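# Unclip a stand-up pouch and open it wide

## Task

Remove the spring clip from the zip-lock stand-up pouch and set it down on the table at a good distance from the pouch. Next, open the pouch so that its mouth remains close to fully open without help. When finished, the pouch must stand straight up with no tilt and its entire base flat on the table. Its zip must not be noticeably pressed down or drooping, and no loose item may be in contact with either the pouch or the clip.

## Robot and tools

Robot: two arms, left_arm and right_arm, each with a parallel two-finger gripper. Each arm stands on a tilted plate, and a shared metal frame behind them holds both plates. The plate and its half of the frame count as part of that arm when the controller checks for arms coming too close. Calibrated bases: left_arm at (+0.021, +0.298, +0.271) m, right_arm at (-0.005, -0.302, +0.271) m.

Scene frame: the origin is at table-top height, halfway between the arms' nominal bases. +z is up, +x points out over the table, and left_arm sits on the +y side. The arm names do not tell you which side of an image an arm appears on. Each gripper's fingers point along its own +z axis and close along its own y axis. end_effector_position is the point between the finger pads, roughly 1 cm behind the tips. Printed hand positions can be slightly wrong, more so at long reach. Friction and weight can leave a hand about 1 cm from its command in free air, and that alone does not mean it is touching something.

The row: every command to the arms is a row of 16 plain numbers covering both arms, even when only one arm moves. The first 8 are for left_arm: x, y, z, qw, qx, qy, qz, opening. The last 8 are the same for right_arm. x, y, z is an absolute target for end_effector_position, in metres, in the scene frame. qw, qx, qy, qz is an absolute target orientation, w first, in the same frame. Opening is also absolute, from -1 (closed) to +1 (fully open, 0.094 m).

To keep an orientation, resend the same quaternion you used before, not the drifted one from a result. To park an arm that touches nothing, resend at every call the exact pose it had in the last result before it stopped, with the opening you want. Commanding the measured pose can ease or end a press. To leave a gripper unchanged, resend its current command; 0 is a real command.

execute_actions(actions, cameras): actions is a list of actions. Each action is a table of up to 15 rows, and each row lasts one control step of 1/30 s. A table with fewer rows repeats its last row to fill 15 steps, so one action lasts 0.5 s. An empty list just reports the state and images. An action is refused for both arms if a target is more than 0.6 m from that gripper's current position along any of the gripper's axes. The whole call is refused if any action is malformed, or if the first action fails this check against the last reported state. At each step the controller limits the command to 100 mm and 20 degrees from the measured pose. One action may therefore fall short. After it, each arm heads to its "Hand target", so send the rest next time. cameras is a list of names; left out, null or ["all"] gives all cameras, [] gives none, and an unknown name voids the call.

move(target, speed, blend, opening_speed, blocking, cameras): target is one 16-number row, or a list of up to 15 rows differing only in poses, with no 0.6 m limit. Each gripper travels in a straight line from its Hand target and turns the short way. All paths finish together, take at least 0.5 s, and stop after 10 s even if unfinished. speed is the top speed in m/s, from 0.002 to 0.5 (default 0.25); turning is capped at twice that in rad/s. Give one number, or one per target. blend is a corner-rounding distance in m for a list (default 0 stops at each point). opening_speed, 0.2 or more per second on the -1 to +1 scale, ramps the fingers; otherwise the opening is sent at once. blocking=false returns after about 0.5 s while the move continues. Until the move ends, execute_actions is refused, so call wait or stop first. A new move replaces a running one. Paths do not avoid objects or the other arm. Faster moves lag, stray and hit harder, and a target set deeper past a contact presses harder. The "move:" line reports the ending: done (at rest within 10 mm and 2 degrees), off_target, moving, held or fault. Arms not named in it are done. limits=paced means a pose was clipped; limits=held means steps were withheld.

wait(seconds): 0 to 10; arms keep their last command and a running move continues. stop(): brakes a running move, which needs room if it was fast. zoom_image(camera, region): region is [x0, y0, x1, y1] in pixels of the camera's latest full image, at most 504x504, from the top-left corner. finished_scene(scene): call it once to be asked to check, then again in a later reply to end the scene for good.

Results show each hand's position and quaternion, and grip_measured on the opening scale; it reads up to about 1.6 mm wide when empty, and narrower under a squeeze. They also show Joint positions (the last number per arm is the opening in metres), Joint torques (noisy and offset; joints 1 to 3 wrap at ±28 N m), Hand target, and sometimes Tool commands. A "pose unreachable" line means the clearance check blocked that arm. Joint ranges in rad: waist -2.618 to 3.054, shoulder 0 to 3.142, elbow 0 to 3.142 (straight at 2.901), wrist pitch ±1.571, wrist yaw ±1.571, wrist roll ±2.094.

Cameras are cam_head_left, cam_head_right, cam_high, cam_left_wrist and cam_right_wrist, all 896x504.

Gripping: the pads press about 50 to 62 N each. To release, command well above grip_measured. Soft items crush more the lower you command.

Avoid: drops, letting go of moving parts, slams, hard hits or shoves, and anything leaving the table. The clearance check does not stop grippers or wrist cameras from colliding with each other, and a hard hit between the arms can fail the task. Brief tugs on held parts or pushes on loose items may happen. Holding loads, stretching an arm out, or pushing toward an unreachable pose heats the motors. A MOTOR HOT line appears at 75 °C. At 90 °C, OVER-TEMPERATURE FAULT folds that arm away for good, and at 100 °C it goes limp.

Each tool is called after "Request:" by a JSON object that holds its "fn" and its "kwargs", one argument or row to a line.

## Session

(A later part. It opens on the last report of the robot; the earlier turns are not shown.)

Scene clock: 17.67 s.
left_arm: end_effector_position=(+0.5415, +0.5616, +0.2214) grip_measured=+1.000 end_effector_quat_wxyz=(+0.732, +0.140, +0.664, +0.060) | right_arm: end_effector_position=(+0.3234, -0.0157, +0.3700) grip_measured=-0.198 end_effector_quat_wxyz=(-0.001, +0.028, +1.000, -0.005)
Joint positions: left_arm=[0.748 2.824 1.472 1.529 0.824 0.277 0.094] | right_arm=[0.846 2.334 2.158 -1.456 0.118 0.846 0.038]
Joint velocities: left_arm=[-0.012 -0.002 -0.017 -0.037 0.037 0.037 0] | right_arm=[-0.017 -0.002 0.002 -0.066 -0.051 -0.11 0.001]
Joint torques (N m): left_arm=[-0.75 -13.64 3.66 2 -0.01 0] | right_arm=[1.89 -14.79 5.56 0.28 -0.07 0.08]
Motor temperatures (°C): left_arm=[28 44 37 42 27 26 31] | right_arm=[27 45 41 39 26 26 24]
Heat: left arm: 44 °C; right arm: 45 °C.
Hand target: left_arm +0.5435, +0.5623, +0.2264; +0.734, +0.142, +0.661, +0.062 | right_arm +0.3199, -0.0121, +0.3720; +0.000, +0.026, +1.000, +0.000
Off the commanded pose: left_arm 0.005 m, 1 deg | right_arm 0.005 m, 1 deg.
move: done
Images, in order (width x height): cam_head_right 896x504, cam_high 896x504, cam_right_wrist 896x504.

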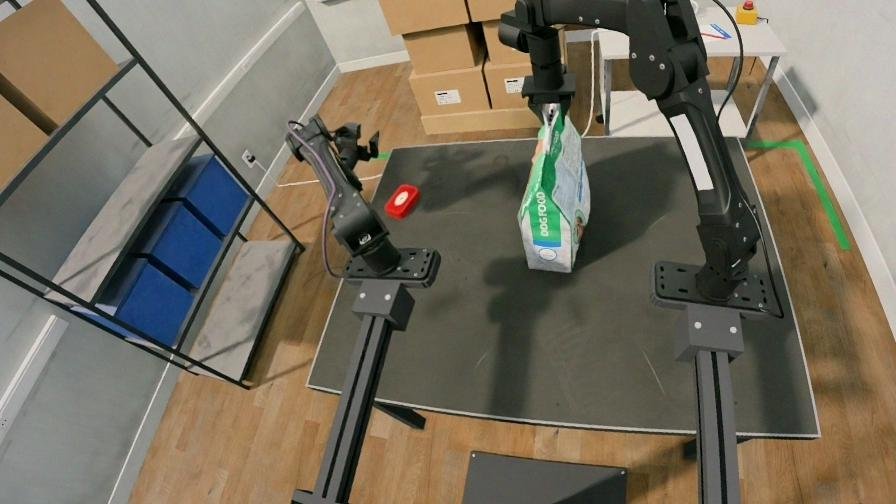

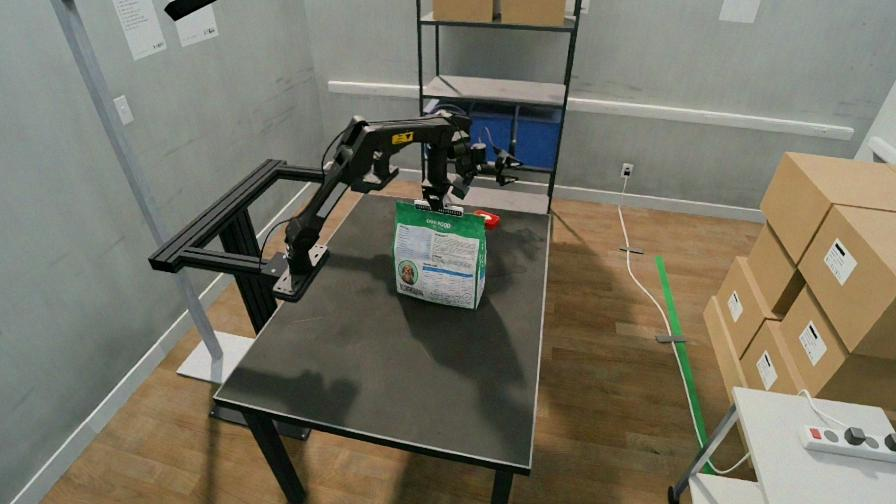

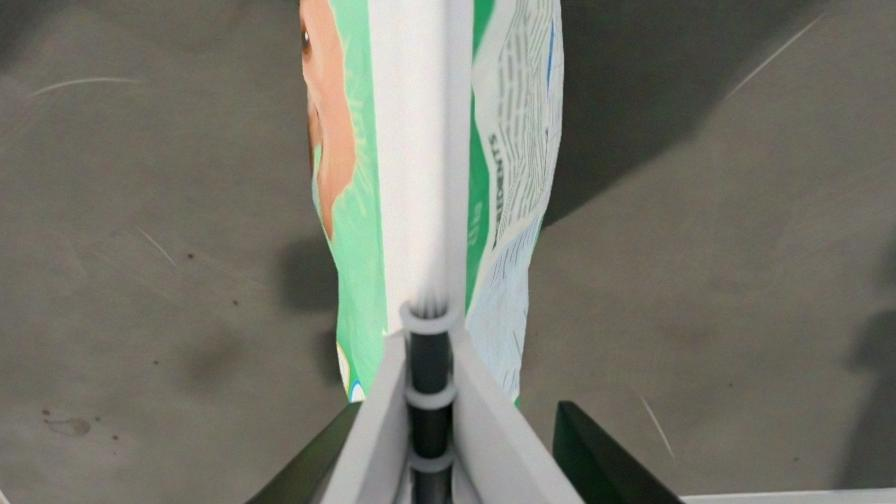

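Request:
{"fn": "move", "kwargs": {
  "target": [0.5435,0.5623,0.2264,0.734,0.142,0.661,0.062,1,0.32,-0.006,0.384,0,0.026,0.9997,0,-0.2],
  "cameras": ["cam_right_wrist","cam_high","cam_head_right"],
  "speed": 0.05
}}

Request:
{"fn": "zoom_image", "kwargs": {
  "camera": "cam_head_right",
  "region": [500, 40, 620, 160]
}}

Scene clock: 19.10 s.
left_arm: end_effector_position=(+0.5415, +0.5616, +0.2214) grip_measured=+1.000 end_effector_quat_wxyz=(+0.732, +0.140, +0.664, +0.060) | right_arm: end_effector_position=(+0.3228, -0.0113, +0.3880) grip_measured=-0.198 end_effector_quat_wxyz=(+0.007, +0.029, +1.000, +0.003)
Joint positions: left_arm=[0.748 2.824 1.472 1.529 0.824 0.277 0.094] | right_arm=[0.859 2.334 2.228 -1.505 0.118 0.858 0.038]
Joint velocities: left_arm=[0.007 0.017 -0.022 -0.081 -0.037 0.007 0] | right_arm=[0.007 -0.017 -0.022 -0.066 0.022 0.066 0.001]
Joint torques (N m): left_arm=[-0.76 -13.64 3.66 2 -0.01 -0.01] | right_arm=[1.88 -12.08 8.27 0.11 -0.08 0.09]
Motor temperatures (°C): left_arm=[28 44 37 42 27 26 31] | right_arm=[27 45 41 39 26 26 24]
Heat: left arm: 44 °C; right arm: 45 °C.
Hand target: left_arm +0.5435, +0.5623, +0.2264; +0.734, +0.142, +0.661, +0.062 | right_arm +0.3197, -0.0062, +0.3840; +0.001, +0.026, +1.000, +0.000
Off the commanded pose: left_arm 0.005 m, 1 deg | right_arm 0.007 m, 1 deg.
move: done
Images, in order (width x height): cam_head_right 896x504, cam_high 896x504, cam_right_wrist 896x504.

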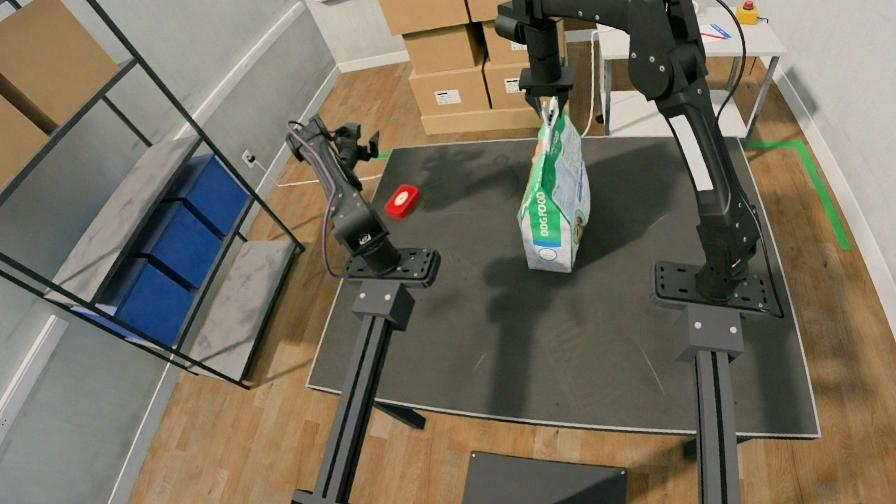

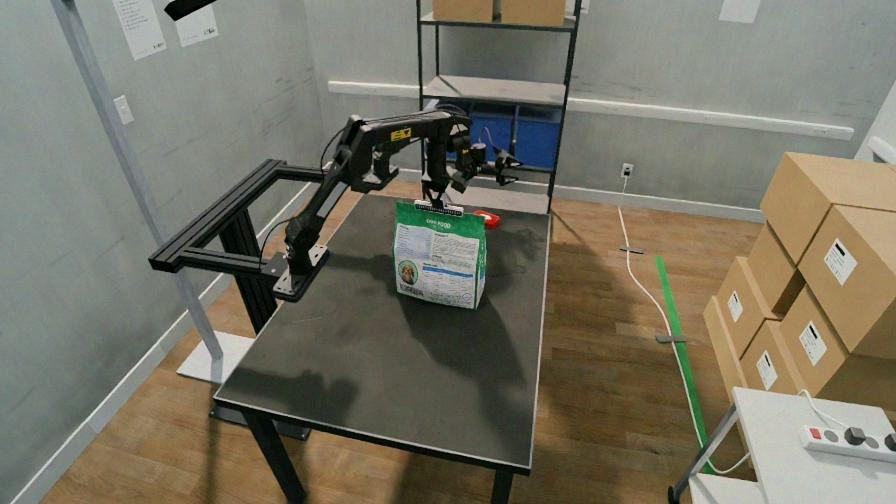

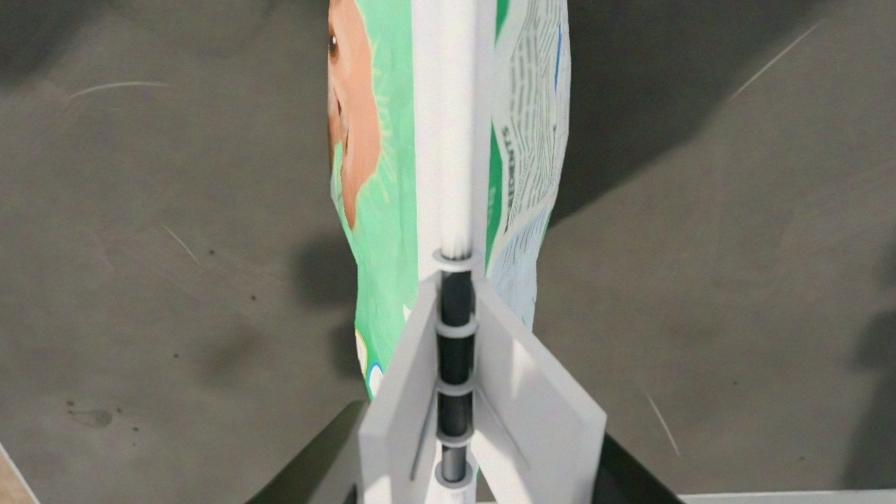

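Scaled by 4.200 from the camera's 896x504 image, which has a finer 1280x720 frame.

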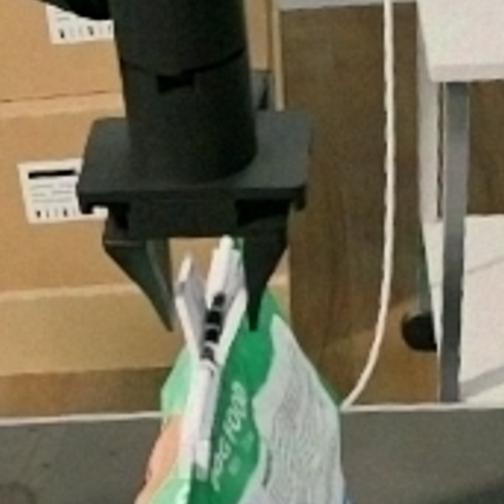

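Request:
{"fn": "move", "kwargs": {
  "target": [0.5435,0.5623,0.2264,0.734,0.142,0.661,0.062,1,0.312,-0.0105,0.377,0,0.026,0.9997,0,-0.2],
  "cameras": ["cam_right_wrist"],
  "speed": 0.05
}}

Scene clock: 20.43 s.
left_arm: end_effector_position=(+0.5415, +0.5616, +0.2214) grip_measured=+1.000 end_effector_quat_wxyz=(+0.732, +0.140, +0.664, +0.060) | right_arm: end_effector_position=(+0.3147, -0.0143, +0.3664) grip_measured=-0.198 end_effector_quat_wxyz=(-0.008, +0.026, +1.000, -0.013)
Joint positions: left_arm=[0.748 2.824 1.472 1.529 0.824 0.277 0.094] | right_arm=[0.862 2.334 2.141 -1.462 0.117 0.861 0.038]
Joint velocities: left_arm=[0.007 -0.002 -0.012 0.007 0.007 0.007 0] | right_arm=[0.002 -0.017 -0.007 0.022 0.037 0.022 0]
Joint torques (N m): left_arm=[-0.76 -13.64 3.64 2 -0.01 0] | right_arm=[1.94 -16.61 5.61 0.24 -0.08 0.07]
Motor temperatures (°C): left_arm=[28 45 37 42 27 26 31] | right_arm=[27 46 41 39 26 26 24]
Heat: left arm: 45 °C; right arm: 46 °C.
Hand target: left_arm +0.5435, +0.5623, +0.2264; +0.734, +0.142, +0.661, +0.062 | right_arm +0.3120, -0.0106, +0.3770; +0.000, +0.026, +1.000, +0.000
Off the commanded pose: left_arm 0.005 m, 1 deg | right_arm 0.012 m, 2 deg.
move: off_target (right_arm)
Images, in order (width x height): cam_right_wrist 896x504.

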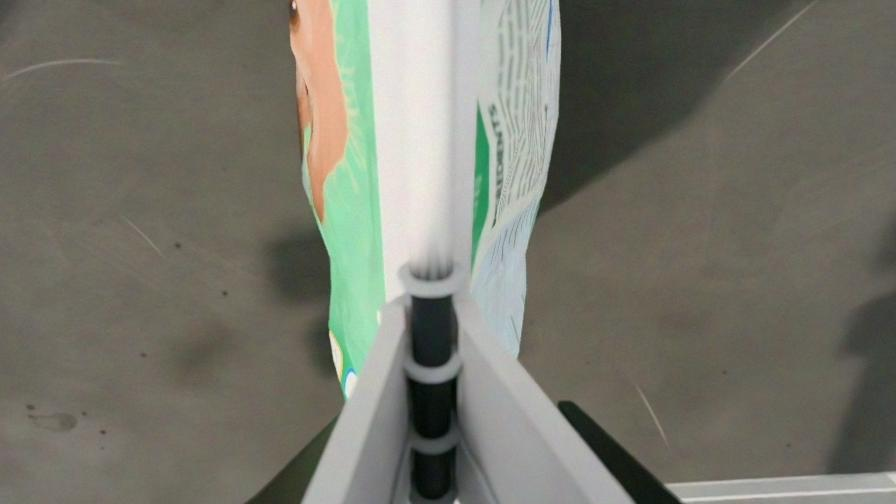

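Request:
{"fn": "move", "kwargs": {
  "target": [0.5435,0.5623,0.2264,0.734,0.142,0.661,0.062,1,0.312,-0.009,0.379,0,0.026,0.9997,0,-0.2],
  "cameras": ["cam_right_wrist"],
  "speed": 0.05
}}

Scene clock: 21.47 s.
left_arm: end_effector_position=(+0.5415, +0.5616, +0.2214) grip_measured=+1.000 end_effector_quat_wxyz=(+0.732, +0.140, +0.664, +0.060) | right_arm: end_effector_position=(+0.3137, -0.0132, +0.3666) grip_measured=-0.198 end_effector_quat_wxyz=(-0.008, +0.026, +1.000, -0.013)
Joint positions: left_arm=[0.748 2.824 1.472 1.529 0.824 0.277 0.094] | right_arm=[0.865 2.334 2.141 -1.462 0.117 0.864 0.038]
Joint velocities: left_arm=[0.007 -0.007 -0.012 -0.066 -0.037 -0.007 0] | right_arm=[-0.007 -0.002 -0.017 -0.022 -0.066 -0.051 0.001]
Joint torques (N m): left_arm=[-0.77 -13.61 3.66 2 0 0] | right_arm=[1.96 -16.12 6.99 0.1 -0.07 0.08]
Motor temperatures (°C): left_arm=[28 45 37 42 27 26 31] | right_arm=[27 46 41 38 26 26 24]
Heat: left arm: 45 °C; right arm: 46 °C.
Hand target: left_arm +0.5435, +0.5623, +0.2264; +0.734, +0.142, +0.661, +0.062 | right_arm +0.3118, -0.0092, +0.3789; +0.000, +0.026, +1.000, +0.000
Off the commanded pose: left_arm 0.005 m, 1 deg | right_arm 0.013 m, 2 deg.
move: off_target (right_arm)
Images, in order (width x height): cam_right_wrist 896x504.

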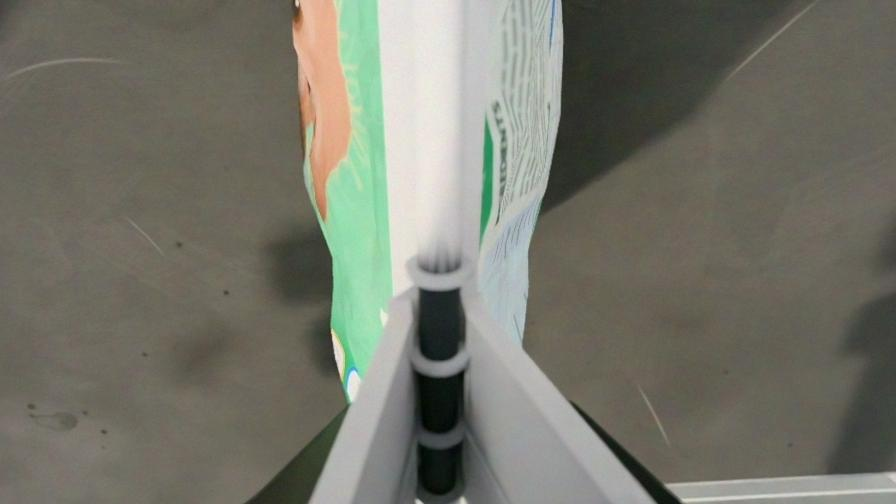

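Request:
{"fn": "move", "kwargs": {
  "target": [0.5435,0.5623,0.2264,0.734,0.142,0.661,0.062,1,0.312,-0.009,0.387,0,0.026,0.9997,0,-0.2],
  "cameras": ["cam_right_wrist","cam_head_right"],
  "speed": 0.05
}}

Request:
{"fn": "zoom_image", "kwargs": {
  "camera": "cam_head_right",
  "region": [500, 40, 620, 160]
}}

Scene clock: 22.70 s.
left_arm: end_effector_position=(+0.5415, +0.5616, +0.2214) grip_measured=+1.000 end_effector_quat_wxyz=(+0.732, +0.140, +0.664, +0.060) | right_arm: end_effector_position=(+0.3137, -0.0142, +0.3732) grip_measured=-0.198 end_effector_quat_wxyz=(-0.008, +0.027, +1.000, -0.013)
Joint positions: left_arm=[0.748 2.824 1.472 1.529 0.824 0.277 0.094] | right_arm=[0.865 2.334 2.167 -1.488 0.117 0.866 0.038]
Joint velocities: left_arm=[0.022 -0.002 0.012 -0.007 0.007 -0.037 0] | right_arm=[0.017 0.002 0.002 -0.022 -0.022 0.037 0]
Joint torques (N m): left_arm=[-0.75 -13.63 3.63 2 -0.01 -0.02] | right_arm=[2.07 -15.56 8.34 0 -0.08 0.08]
Motor temperatures (°C): left_arm=[28 45 37 42 27 26 31] | right_arm=[27 47 41 38 25 26 24]
Heat: left arm: 45 °C; right arm: 47 °C.
Hand target: left_arm +0.5435, +0.5623, +0.2264; +0.734, +0.142, +0.661, +0.062 | right_arm +0.3117, -0.0093, +0.3868; +0.000, +0.026, +1.000, +0.000
Off the commanded pose: left_arm 0.005 m, 1 deg | right_arm 0.015 m, 2 deg.
move: off_target (right_arm)
Images, in order (width x height): cam_head_right 896x504, cam_right_wrist 896x504.

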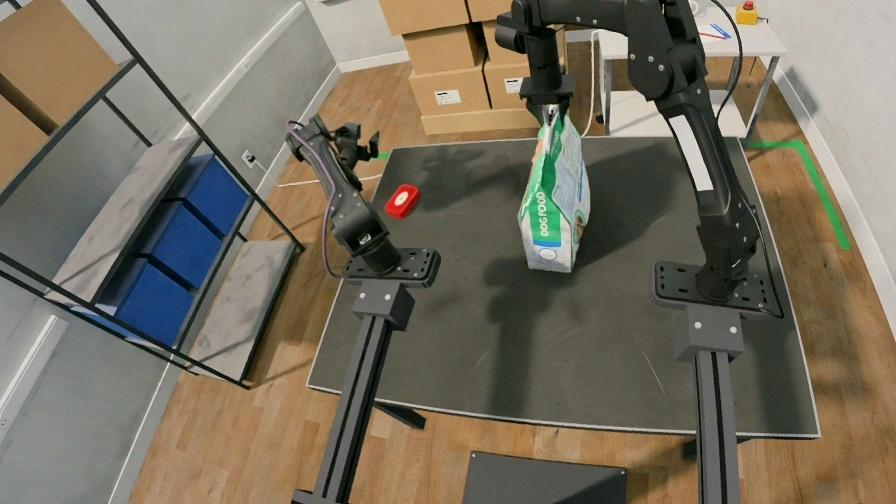

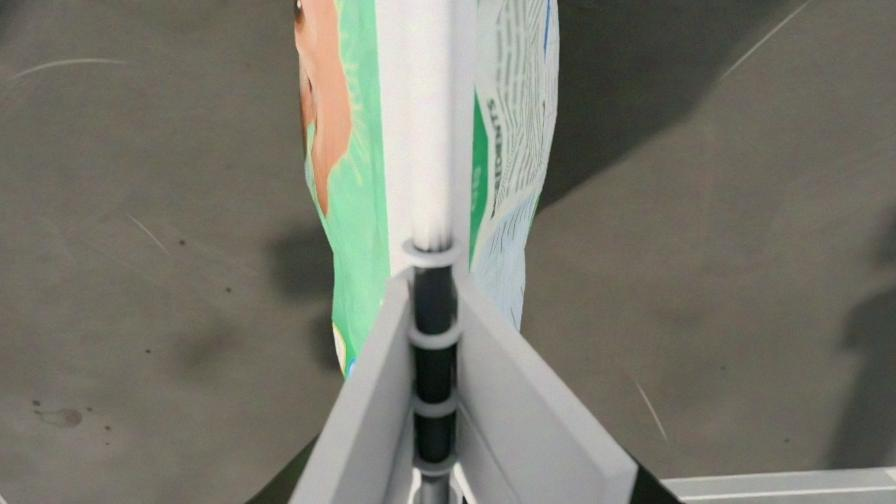

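Scaled by 4.200 from the camera's 896x504 image, which has a finer 1280x720 frame.

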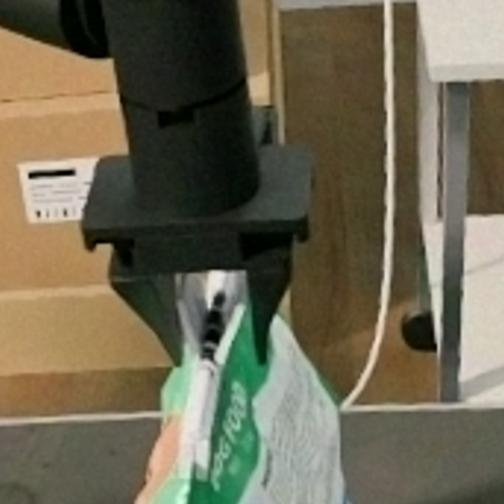

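Request:
{"fn": "move", "kwargs": {
  "target": [0.5435,0.5623,0.2264,0.734,0.142,0.661,0.062,1,0.312,-0.009,0.392,0,0.026,0.9997,0,-0.2],
  "cameras": ["cam_right_wrist"],
  "speed": 0.05
}}

Request:
{"fn": "move", "kwargs": {
  "target": [0.5435,0.5623,0.2264,0.734,0.142,0.661,0.062,1,0.312,-0.009,0.392,0,0.026,0.9997,0,-0.85],
  "cameras": ["cam_right_wrist","cam_head_right","cam_high"],
  "opening_speed": 0.5
}}

Request:
{"fn": "zoom_image", "kwargs": {
  "camera": "cam_head_right",
  "region": [500, 40, 620, 160]
}}

Request:
{"fn": "zoom_image", "kwargs": {
  "camera": "cam_high",
  "region": [390, 150, 490, 250]
}}

Scene clock: 24.00 s.
left_arm: end_effector_position=(+0.5415, +0.5616, +0.2214) grip_measured=+1.000 end_effector_quat_wxyz=(+0.732, +0.140, +0.664, +0.060) | right_arm: end_effector_position=(+0.3135, -0.0136, +0.3806) grip_measured=-0.198 end_effector_quat_wxyz=(-0.006, +0.027, +1.000, -0.011)
Joint positions: left_arm=[0.748 2.824 1.472 1.529 0.824 0.277 0.094] | right_arm=[0.868 2.334 2.196 -1.512 0.117 0.868 0.038]
Joint velocities: left_arm=[-0.007 0.017 -0.002 -0.022 -0.081 -0.007 0] | right_arm=[-0.002 -0.007 0.017 0.007 -0.037 0.022 -0.001]
Joint torques (N m): left_arm=[-0.75 -13.6 3.64 2.01 0 -0.01] | right_arm=[1.92 -15.04 8.35 0.01 -0.08 0.08]
Motor temperatures (°C): left_arm=[28 46 37 42 27 26 31] | right_arm=[27 48 41 38 25 26 24]
Heat: left arm: 46 °C; right arm: 48 °C.
Hand target: left_arm +0.5435, +0.5623, +0.2264; +0.734, +0.142, +0.661, +0.062 | right_arm +0.3118, -0.0093, +0.3919; +0.000, +0.026, +1.000, +0.000
Off the commanded pose: left_arm 0.005 m, 1 deg | right_arm 0.012 m, 1 deg.
move: off_target (right_arm)
Images, in order (width x height): cam_right_wrist 896x504.

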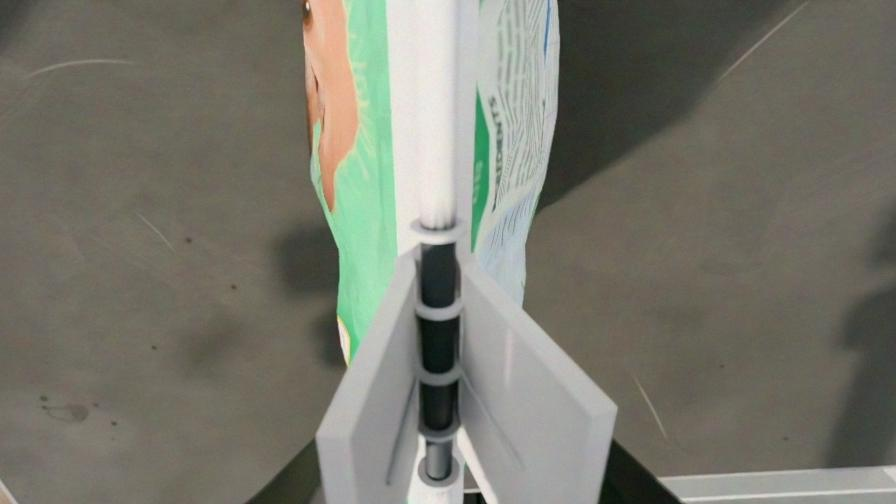

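Scene clock: 25.77 s.
left_arm: end_effector_position=(+0.5415, +0.5616, +0.2214) grip_measured=+1.000 end_effector_quat_wxyz=(+0.732, +0.140, +0.664, +0.060) | right_arm: end_effector_position=(+0.3132, -0.0134, +0.3806) grip_measured=-0.666 end_effector_quat_wxyz=(-0.007, +0.027, +1.000, -0.010)
Joint positions: left_arm=[0.748 2.824 1.472 1.529 0.824 0.277 0.094] | right_arm=[0.868 2.334 2.196 -1.512 0.115 0.868 0.016]
Joint velocities: left_arm=[-0.022 -0.002 -0.017 -0.066 -0.066 0.051 0] | right_arm=[-0.007 -0.007 -0.027 -0.066 0.007 -0.022 0]
Joint torques (N m): left_arm=[-0.79 -13.61 3.67 2 -0.01 -0.01] | right_arm=[1.95 -14.99 8.44 0.01 -0.07 0.08]
Motor temperatures (°C): left_arm=[28 46 37 42 27 26 31] | right_arm=[27 48 41 38 25 26 24]
Heat: left arm: 46 °C; right arm: 48 °C.
Hand target: left_arm +0.5435, +0.5623, +0.2264; +0.734, +0.142, +0.661, +0.062 | right_arm +0.3117, -0.0092, +0.3919; +0.000, +0.026, +1.000, +0.000
Off the commanded pose: left_arm 0.005 m, 1 deg | right_arm 0.012 m, 1 deg.
move: off_target (right_arm)
Images, in order (width x height): cam_head_right 896x504, cam_high 896x504, cam_right_wrist 896x504.

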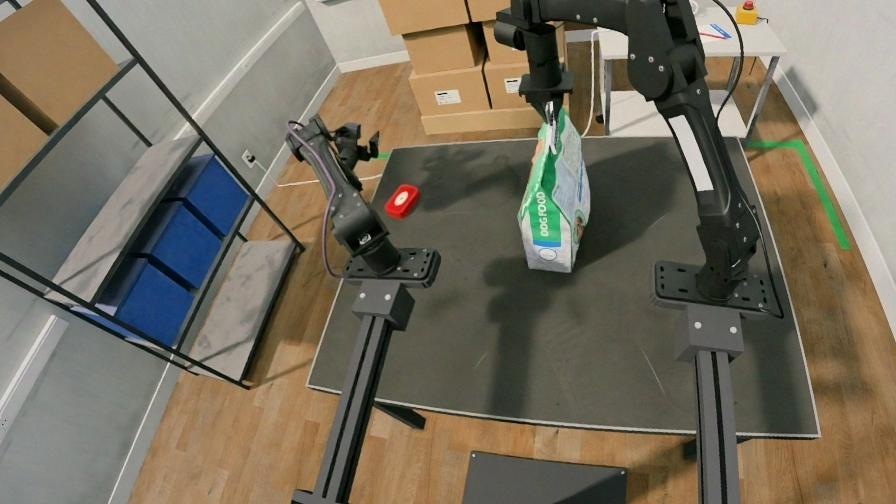

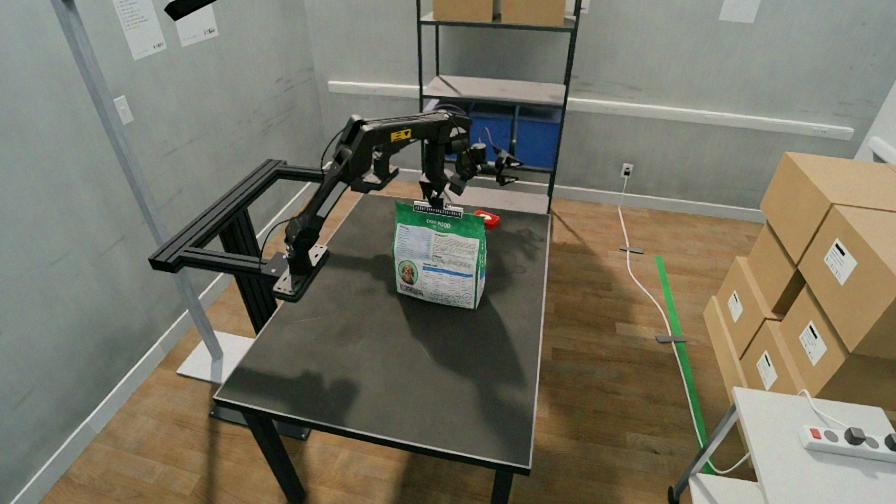

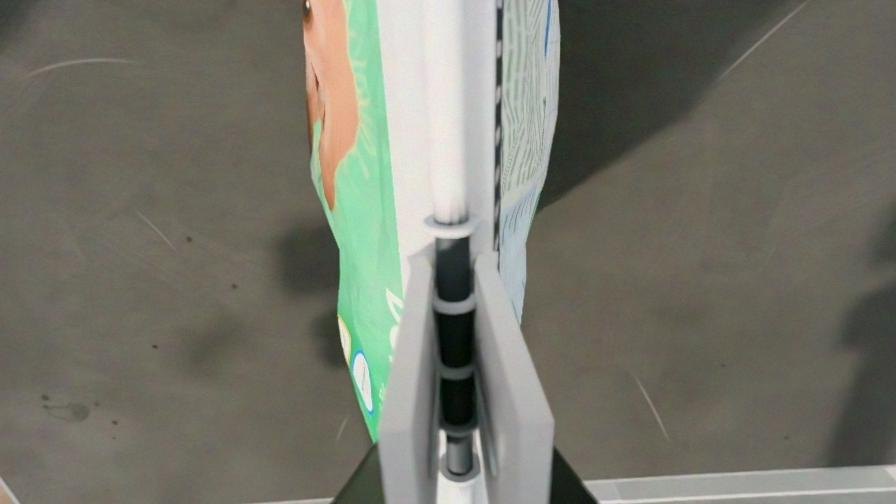

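Scaled by 4.200 from the camera's 896x504 image, which has a finer 1280x720 frame.

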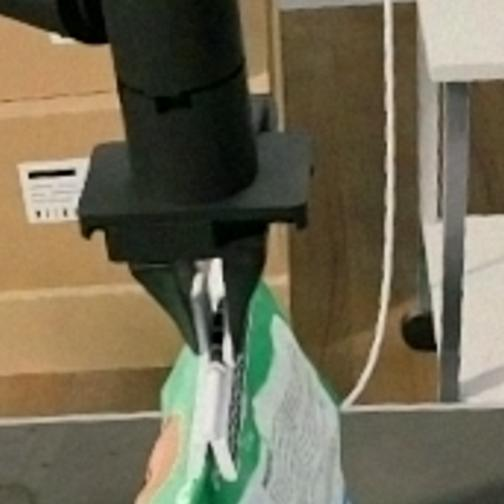

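Scaled by 5.040 from the camera's 896x504 image, which has a finer 1280x720 frame.

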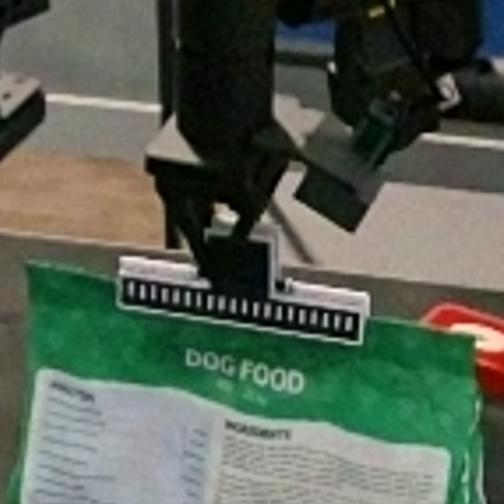

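Request:
{"fn": "move", "kwargs": {
  "target": [0.5435,0.5623,0.2264,0.734,0.142,0.661,0.062,1,0.312,-0.011,0.48,0,0.026,0.9997,0,-0.9],
  "cameras": ["cam_right_wrist","cam_head_right","cam_high"],
  "speed": 0.08
}}

Scene clock: 27.47 s.
left_arm: end_effector_position=(+0.5415, +0.5616, +0.2214) grip_measured=+1.000 end_effector_quat_wxyz=(+0.732, +0.140, +0.664, +0.060) | right_arm: end_effector_position=(+0.3141, -0.0117, +0.4589) grip_measured=-0.668 end_effector_quat_wxyz=(+0.051, +0.027, +0.997, +0.054)
Joint positions: left_arm=[0.748 2.824 1.472 1.529 0.824 0.277 0.094] | right_arm=[0.889 2.214 2.307 -1.571 0.115 0.869 0.016]
Joint velocities: left_arm=[0.012 0.002 -0.022 -0.007 0.037 0.051 0] | right_arm=[0.007 -0.012 -0.002 -0.037 -0.007 0.022 0.001]
Joint torques (N m): left_arm=[-0.77 -13.65 3.63 2 0 -0.01] | right_arm=[1.84 -15.91 8.1 0.46 -0.01 0.04]
Motor temperatures (°C): left_arm=[28 46 37 42 27 26 31] | right_arm=[27 49 41 38 25 26 24]
Heat: left arm: 46 °C; right arm: 49 °C.
Hand target: left_arm +0.5435, +0.5623, +0.2264; +0.734, +0.142, +0.661, +0.062 | right_arm +0.3112, -0.0118, +0.4790; +0.066, +0.026, +0.995, +0.072
Off the commanded pose: left_arm 0.005 m, 1 deg | right_arm 0.021 m, 9 deg.
joint sent to its limit (right arm) — joint 4 (wrist pitch), lower limit. The joint targets are off in orientation, not in position.
move: off_target (right_arm)
Images, in order (width x height): cam_head_right 896x504, cam_high 896x504, cam_right_wrist 896x504.

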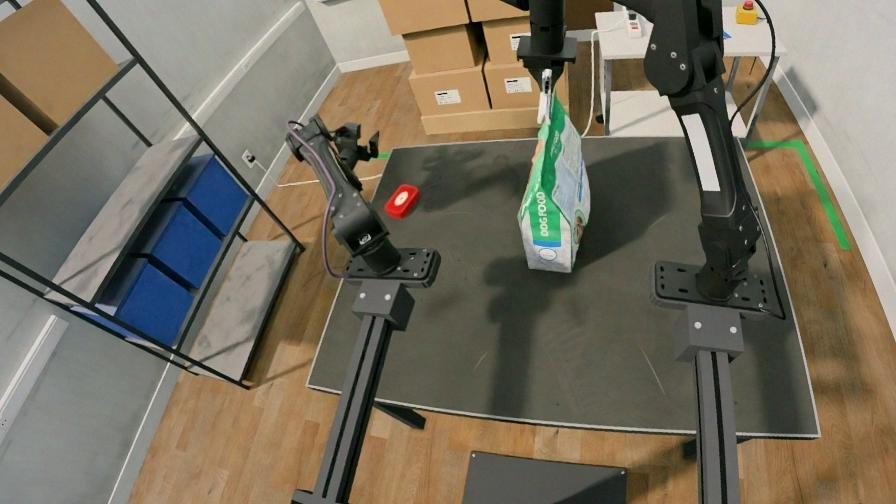

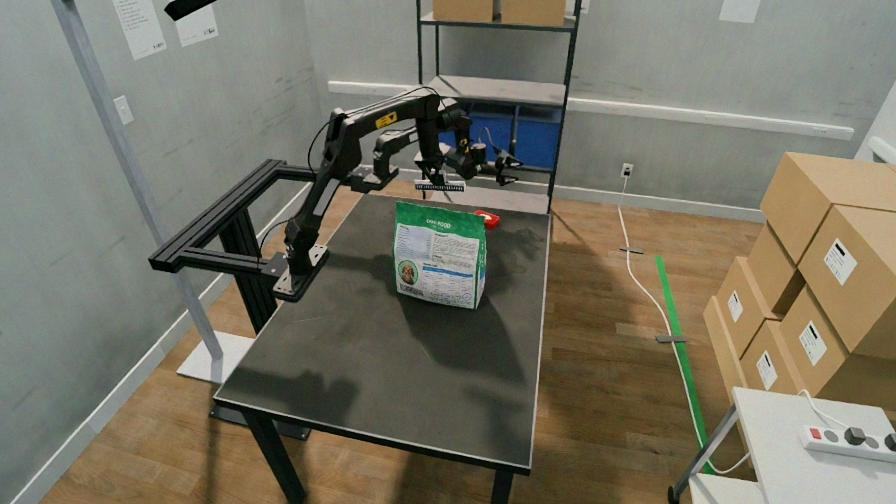

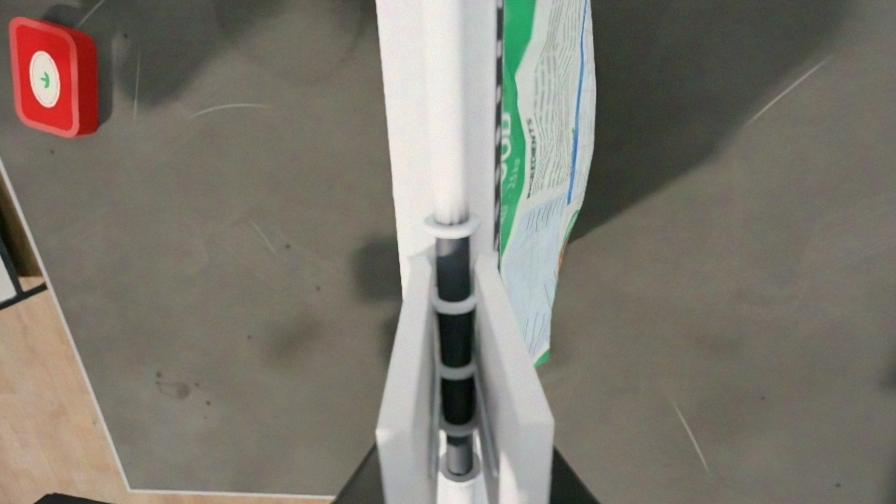

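Request:
{"fn": "move", "kwargs": {
  "target": [
    [0.5435,0.5623,0.2264,0.734,0.142,0.661,0.062,1,0.32,-0.2,0.45,0.05,0.026,0.997,0.05,-0.9],
    [0.5435,0.5623,0.2264,0.734,0.142,0.661,0.062,1,0.37,-0.38,0.25,0.326,0.628,0.628,0.326,-0.9],
    [0.5435,0.5623,0.2264,0.734,0.142,0.661,0.062,1,0.38,-0.38,0.12,0.326,0.628,0.628,0.326,-0.9]
  ],
  "blend": 0.05,
  "cameras": ["cam_right_wrist","cam_head_right","cam_high"],
  "speed": 0.2
}}

Scene clock: 35.27 s.
left_arm: end_effector_position=(+0.5415, +0.5616, +0.2214) grip_measured=+1.000 end_effector_quat_wxyz=(+0.732, +0.140, +0.664, +0.060) | right_arm: end_effector_position=(+0.3895, -0.3800, +0.1201) grip_measured=-0.669 end_effector_quat_wxyz=(+0.326, +0.631, +0.627, +0.321)
Joint positions: left_arm=[0.748 2.824 1.472 1.529 0.824 0.277 0.094] | right_arm=[-0.256 2.574 0.613 1.378 -0.19 1.304 0.016]
Joint velocities: left_arm=[-0.002 -0.002 -0.002 0.022 -0.11 -0.007 0] | right_arm=[0.012 -0.002 -0.022 0.051 -0.022 0.066 0]
Joint torques (N m): left_arm=[-0.76 -13.63 3.67 2 0 -0.02] | right_arm=[0.34 -8.62 1.21 2.13 -0.27 0.01]
Motor temperatures (°C): left_arm=[28 48 37 41 27 26 30] | right_arm=[27 48 41 38 25 26 25]
Heat: left arm: 48 °C; right arm: 48 °C.
Hand target: left_arm +0.5435, +0.5623, +0.2264; +0.734, +0.142, +0.661, +0.062 | right_arm +0.3882, -0.3791, +0.1168; +0.324, +0.630, +0.627, +0.325
Off the commanded pose: left_arm 0.005 m, 1 deg | right_arm 0.009 m, 1 deg.
move: done
Images, in order (width x height): cam_head_right 896x504, cam_high 896x504, cam_right_wrist 896x504.

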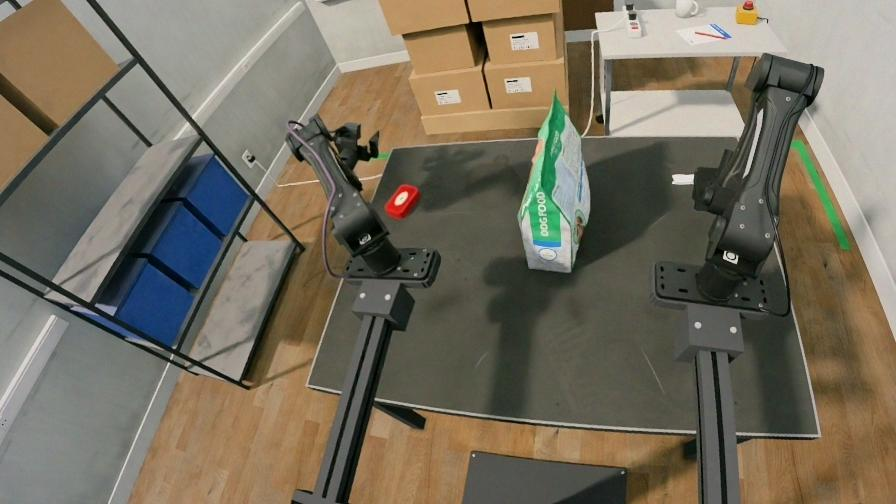

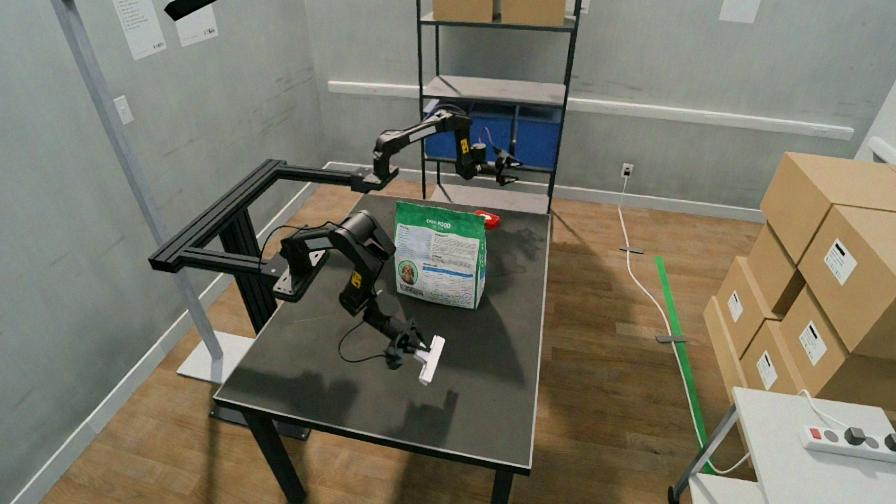

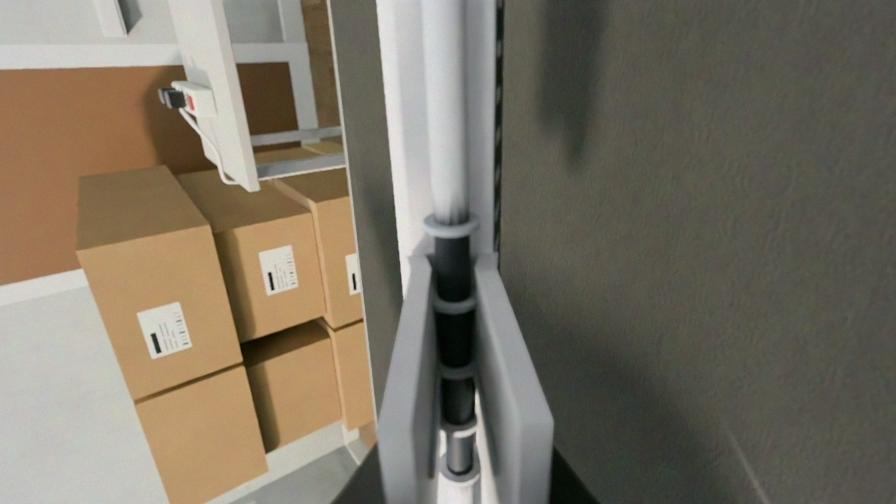

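Request:
{"fn": "move", "kwargs": {
  "target": [0.5435,0.5623,0.2264,0.734,0.142,0.661,0.062,1,0.38,-0.38,0.045,0.326,0.628,0.628,0.326,-0.9],
  "cameras": ["cam_right_wrist","cam_high"],
  "speed": 0.06
}}

Request:
{"fn": "zoom_image", "kwargs": {
  "camera": "cam_high",
  "region": [360, 310, 480, 430]
}}

Scene clock: 37.30 s.
left_arm: end_effector_position=(+0.5415, +0.5616, +0.2214) grip_measured=+1.000 end_effector_quat_wxyz=(+0.732, +0.140, +0.664, +0.060) | right_arm: end_effector_position=(+0.3825, -0.3816, +0.0482) grip_measured=-0.669 end_effector_quat_wxyz=(+0.327, +0.632, +0.624, +0.324)
Joint positions: left_arm=[0.748 2.824 1.472 1.529 0.824 0.277 0.094] | right_arm=[-0.297 2.905 0.802 1.52 -0.227 1.288 0.016]
Joint velocities: left_arm=[0.002 -0.012 -0.002 -0.037 0.037 0.037 0] | right_arm=[0.007 -0.007 -0.002 0.007 -0.066 -0.081 -0.001]
Joint torques (N m): left_arm=[-0.76 -13.63 3.63 2 -0.01 0] | right_arm=[0.34 -8.76 0.43 2.13 -0.28 -0.07]
Motor temperatures (°C): left_arm=[28 48 37 41 27 26 30] | right_arm=[27 47 40 39 25 26 25]
Heat: left arm: 48 °C; right arm: 47 °C.
Hand target: left_arm +0.5435, +0.5623, +0.2264; +0.734, +0.142, +0.661, +0.062 | right_arm +0.3794, -0.3799, +0.0445; +0.325, +0.628, +0.628, +0.326
Off the commanded pose: left_arm 0.005 m, 1 deg | right_arm 0.004 m, 1 deg.
move: done
Images, in order (width x height): cam_high 896x504, cam_right_wrist 896x504.

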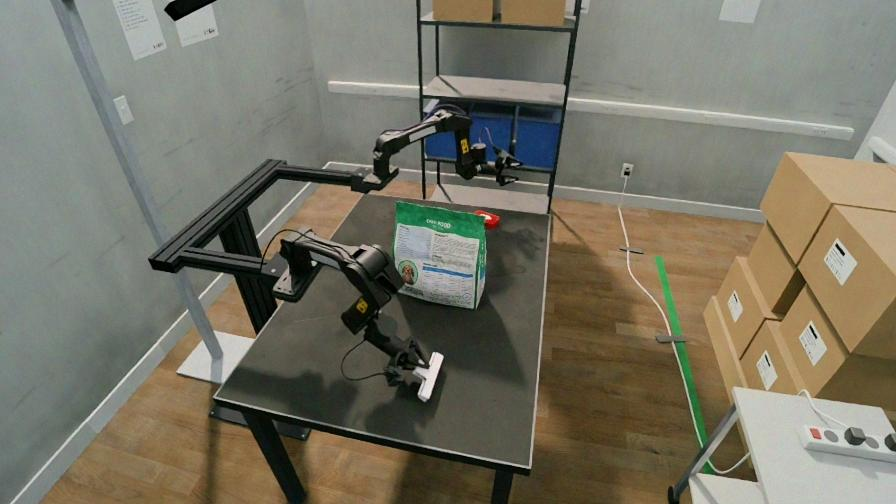

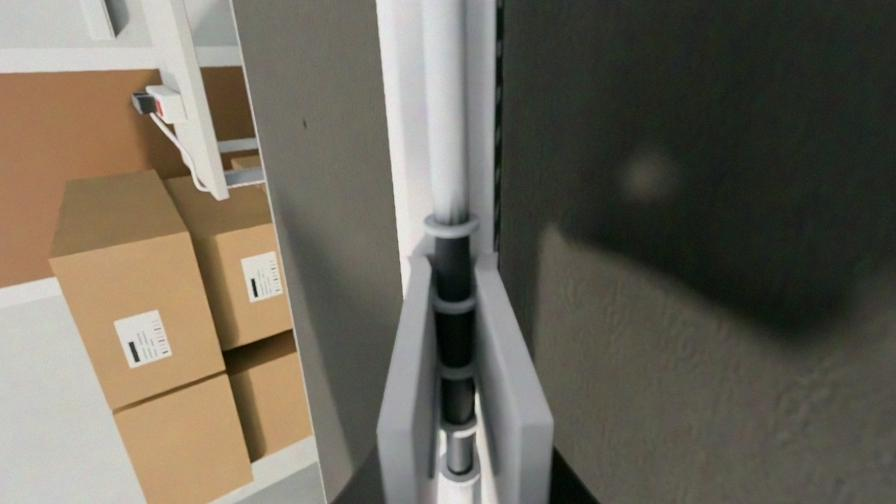

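Scaled by 4.200 from the camera's 896x504 image, which has a finer 1280x720 frame.

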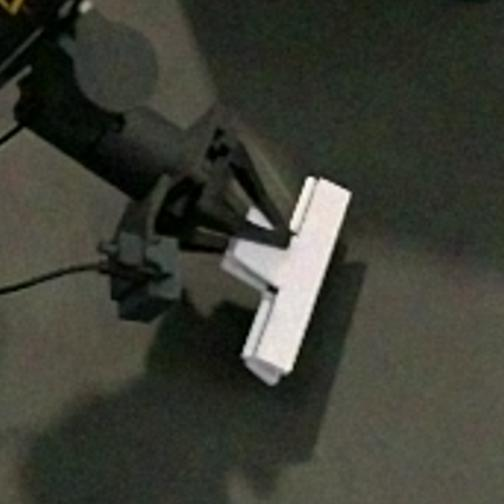

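Request:
{"fn": "move", "kwargs": {
  "target": [0.5435,0.5623,0.2264,0.734,0.142,0.661,0.062,1,0.38,-0.38,0.033,0.326,0.628,0.628,0.326,-0.9],
  "cameras": ["cam_right_wrist","cam_high"],
  "speed": 0.03
}}

Request:
{"fn": "zoom_image", "kwargs": {
  "camera": "cam_high",
  "region": [360, 310, 480, 430]
}}

Scene clock: 38.33 s.
left_arm: end_effector_position=(+0.5415, +0.5616, +0.2214) grip_measured=+1.000 end_effector_quat_wxyz=(+0.732, +0.140, +0.664, +0.060) | right_arm: end_effector_position=(+0.3836, -0.3820, +0.0376) grip_measured=-0.669 end_effector_quat_wxyz=(+0.328, +0.632, +0.624, +0.324)
Joint positions: left_arm=[0.748 2.824 1.472 1.529 0.824 0.277 0.094] | right_arm=[-0.301 2.948 0.842 1.524 -0.229 1.286 0.016]
Joint velocities: left_arm=[0.002 0.002 0.007 -0.037 0.022 0.051 0] | right_arm=[0.012 -0.017 -0.002 0.007 0.007 0.081 -0.001]
Joint torques (N m): left_arm=[-0.75 -13.61 3.66 2 0 -0.01] | right_arm=[0.31 -8.65 0.5 2.12 -0.27 -0.08]
Motor temperatures (°C): left_arm=[28 48 37 41 27 26 30] | right_arm=[27 47 40 39 25 26 25]
Heat: left arm: 48 °C; right arm: 47 °C.
Hand target: left_arm +0.5435, +0.5623, +0.2264; +0.734, +0.142, +0.661, +0.062 | right_arm +0.3798, -0.3799, +0.0331; +0.326, +0.628, +0.628, +0.326
Off the commanded pose: left_arm 0.005 m, 1 deg | right_arm 0.006 m, 1 deg.
move: done
Images, in order (width x height): cam_high 896x504, cam_right_wrist 896x504.

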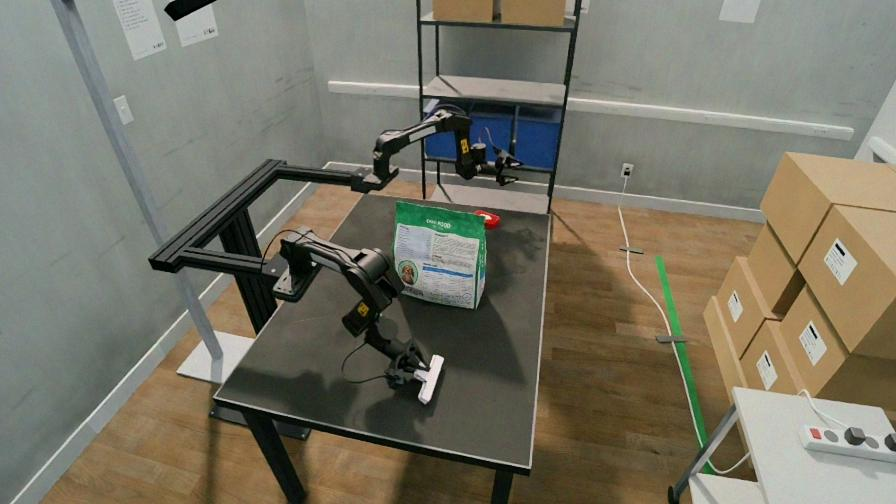

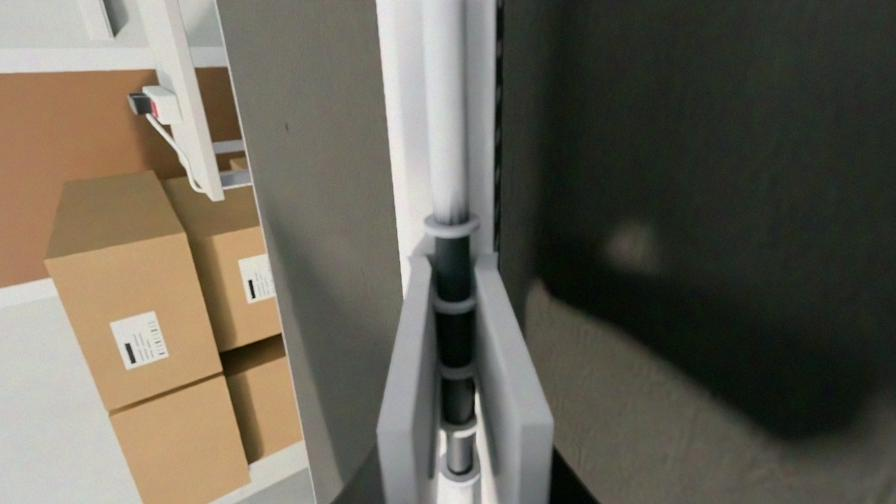

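Scaled by 4.200 from the camera's 896x504 image, which has a finer 1280x720 frame.

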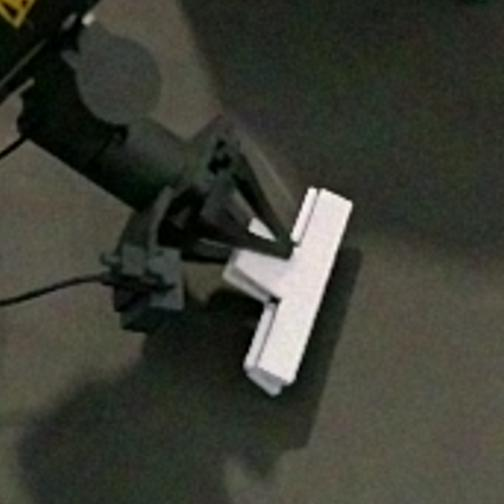

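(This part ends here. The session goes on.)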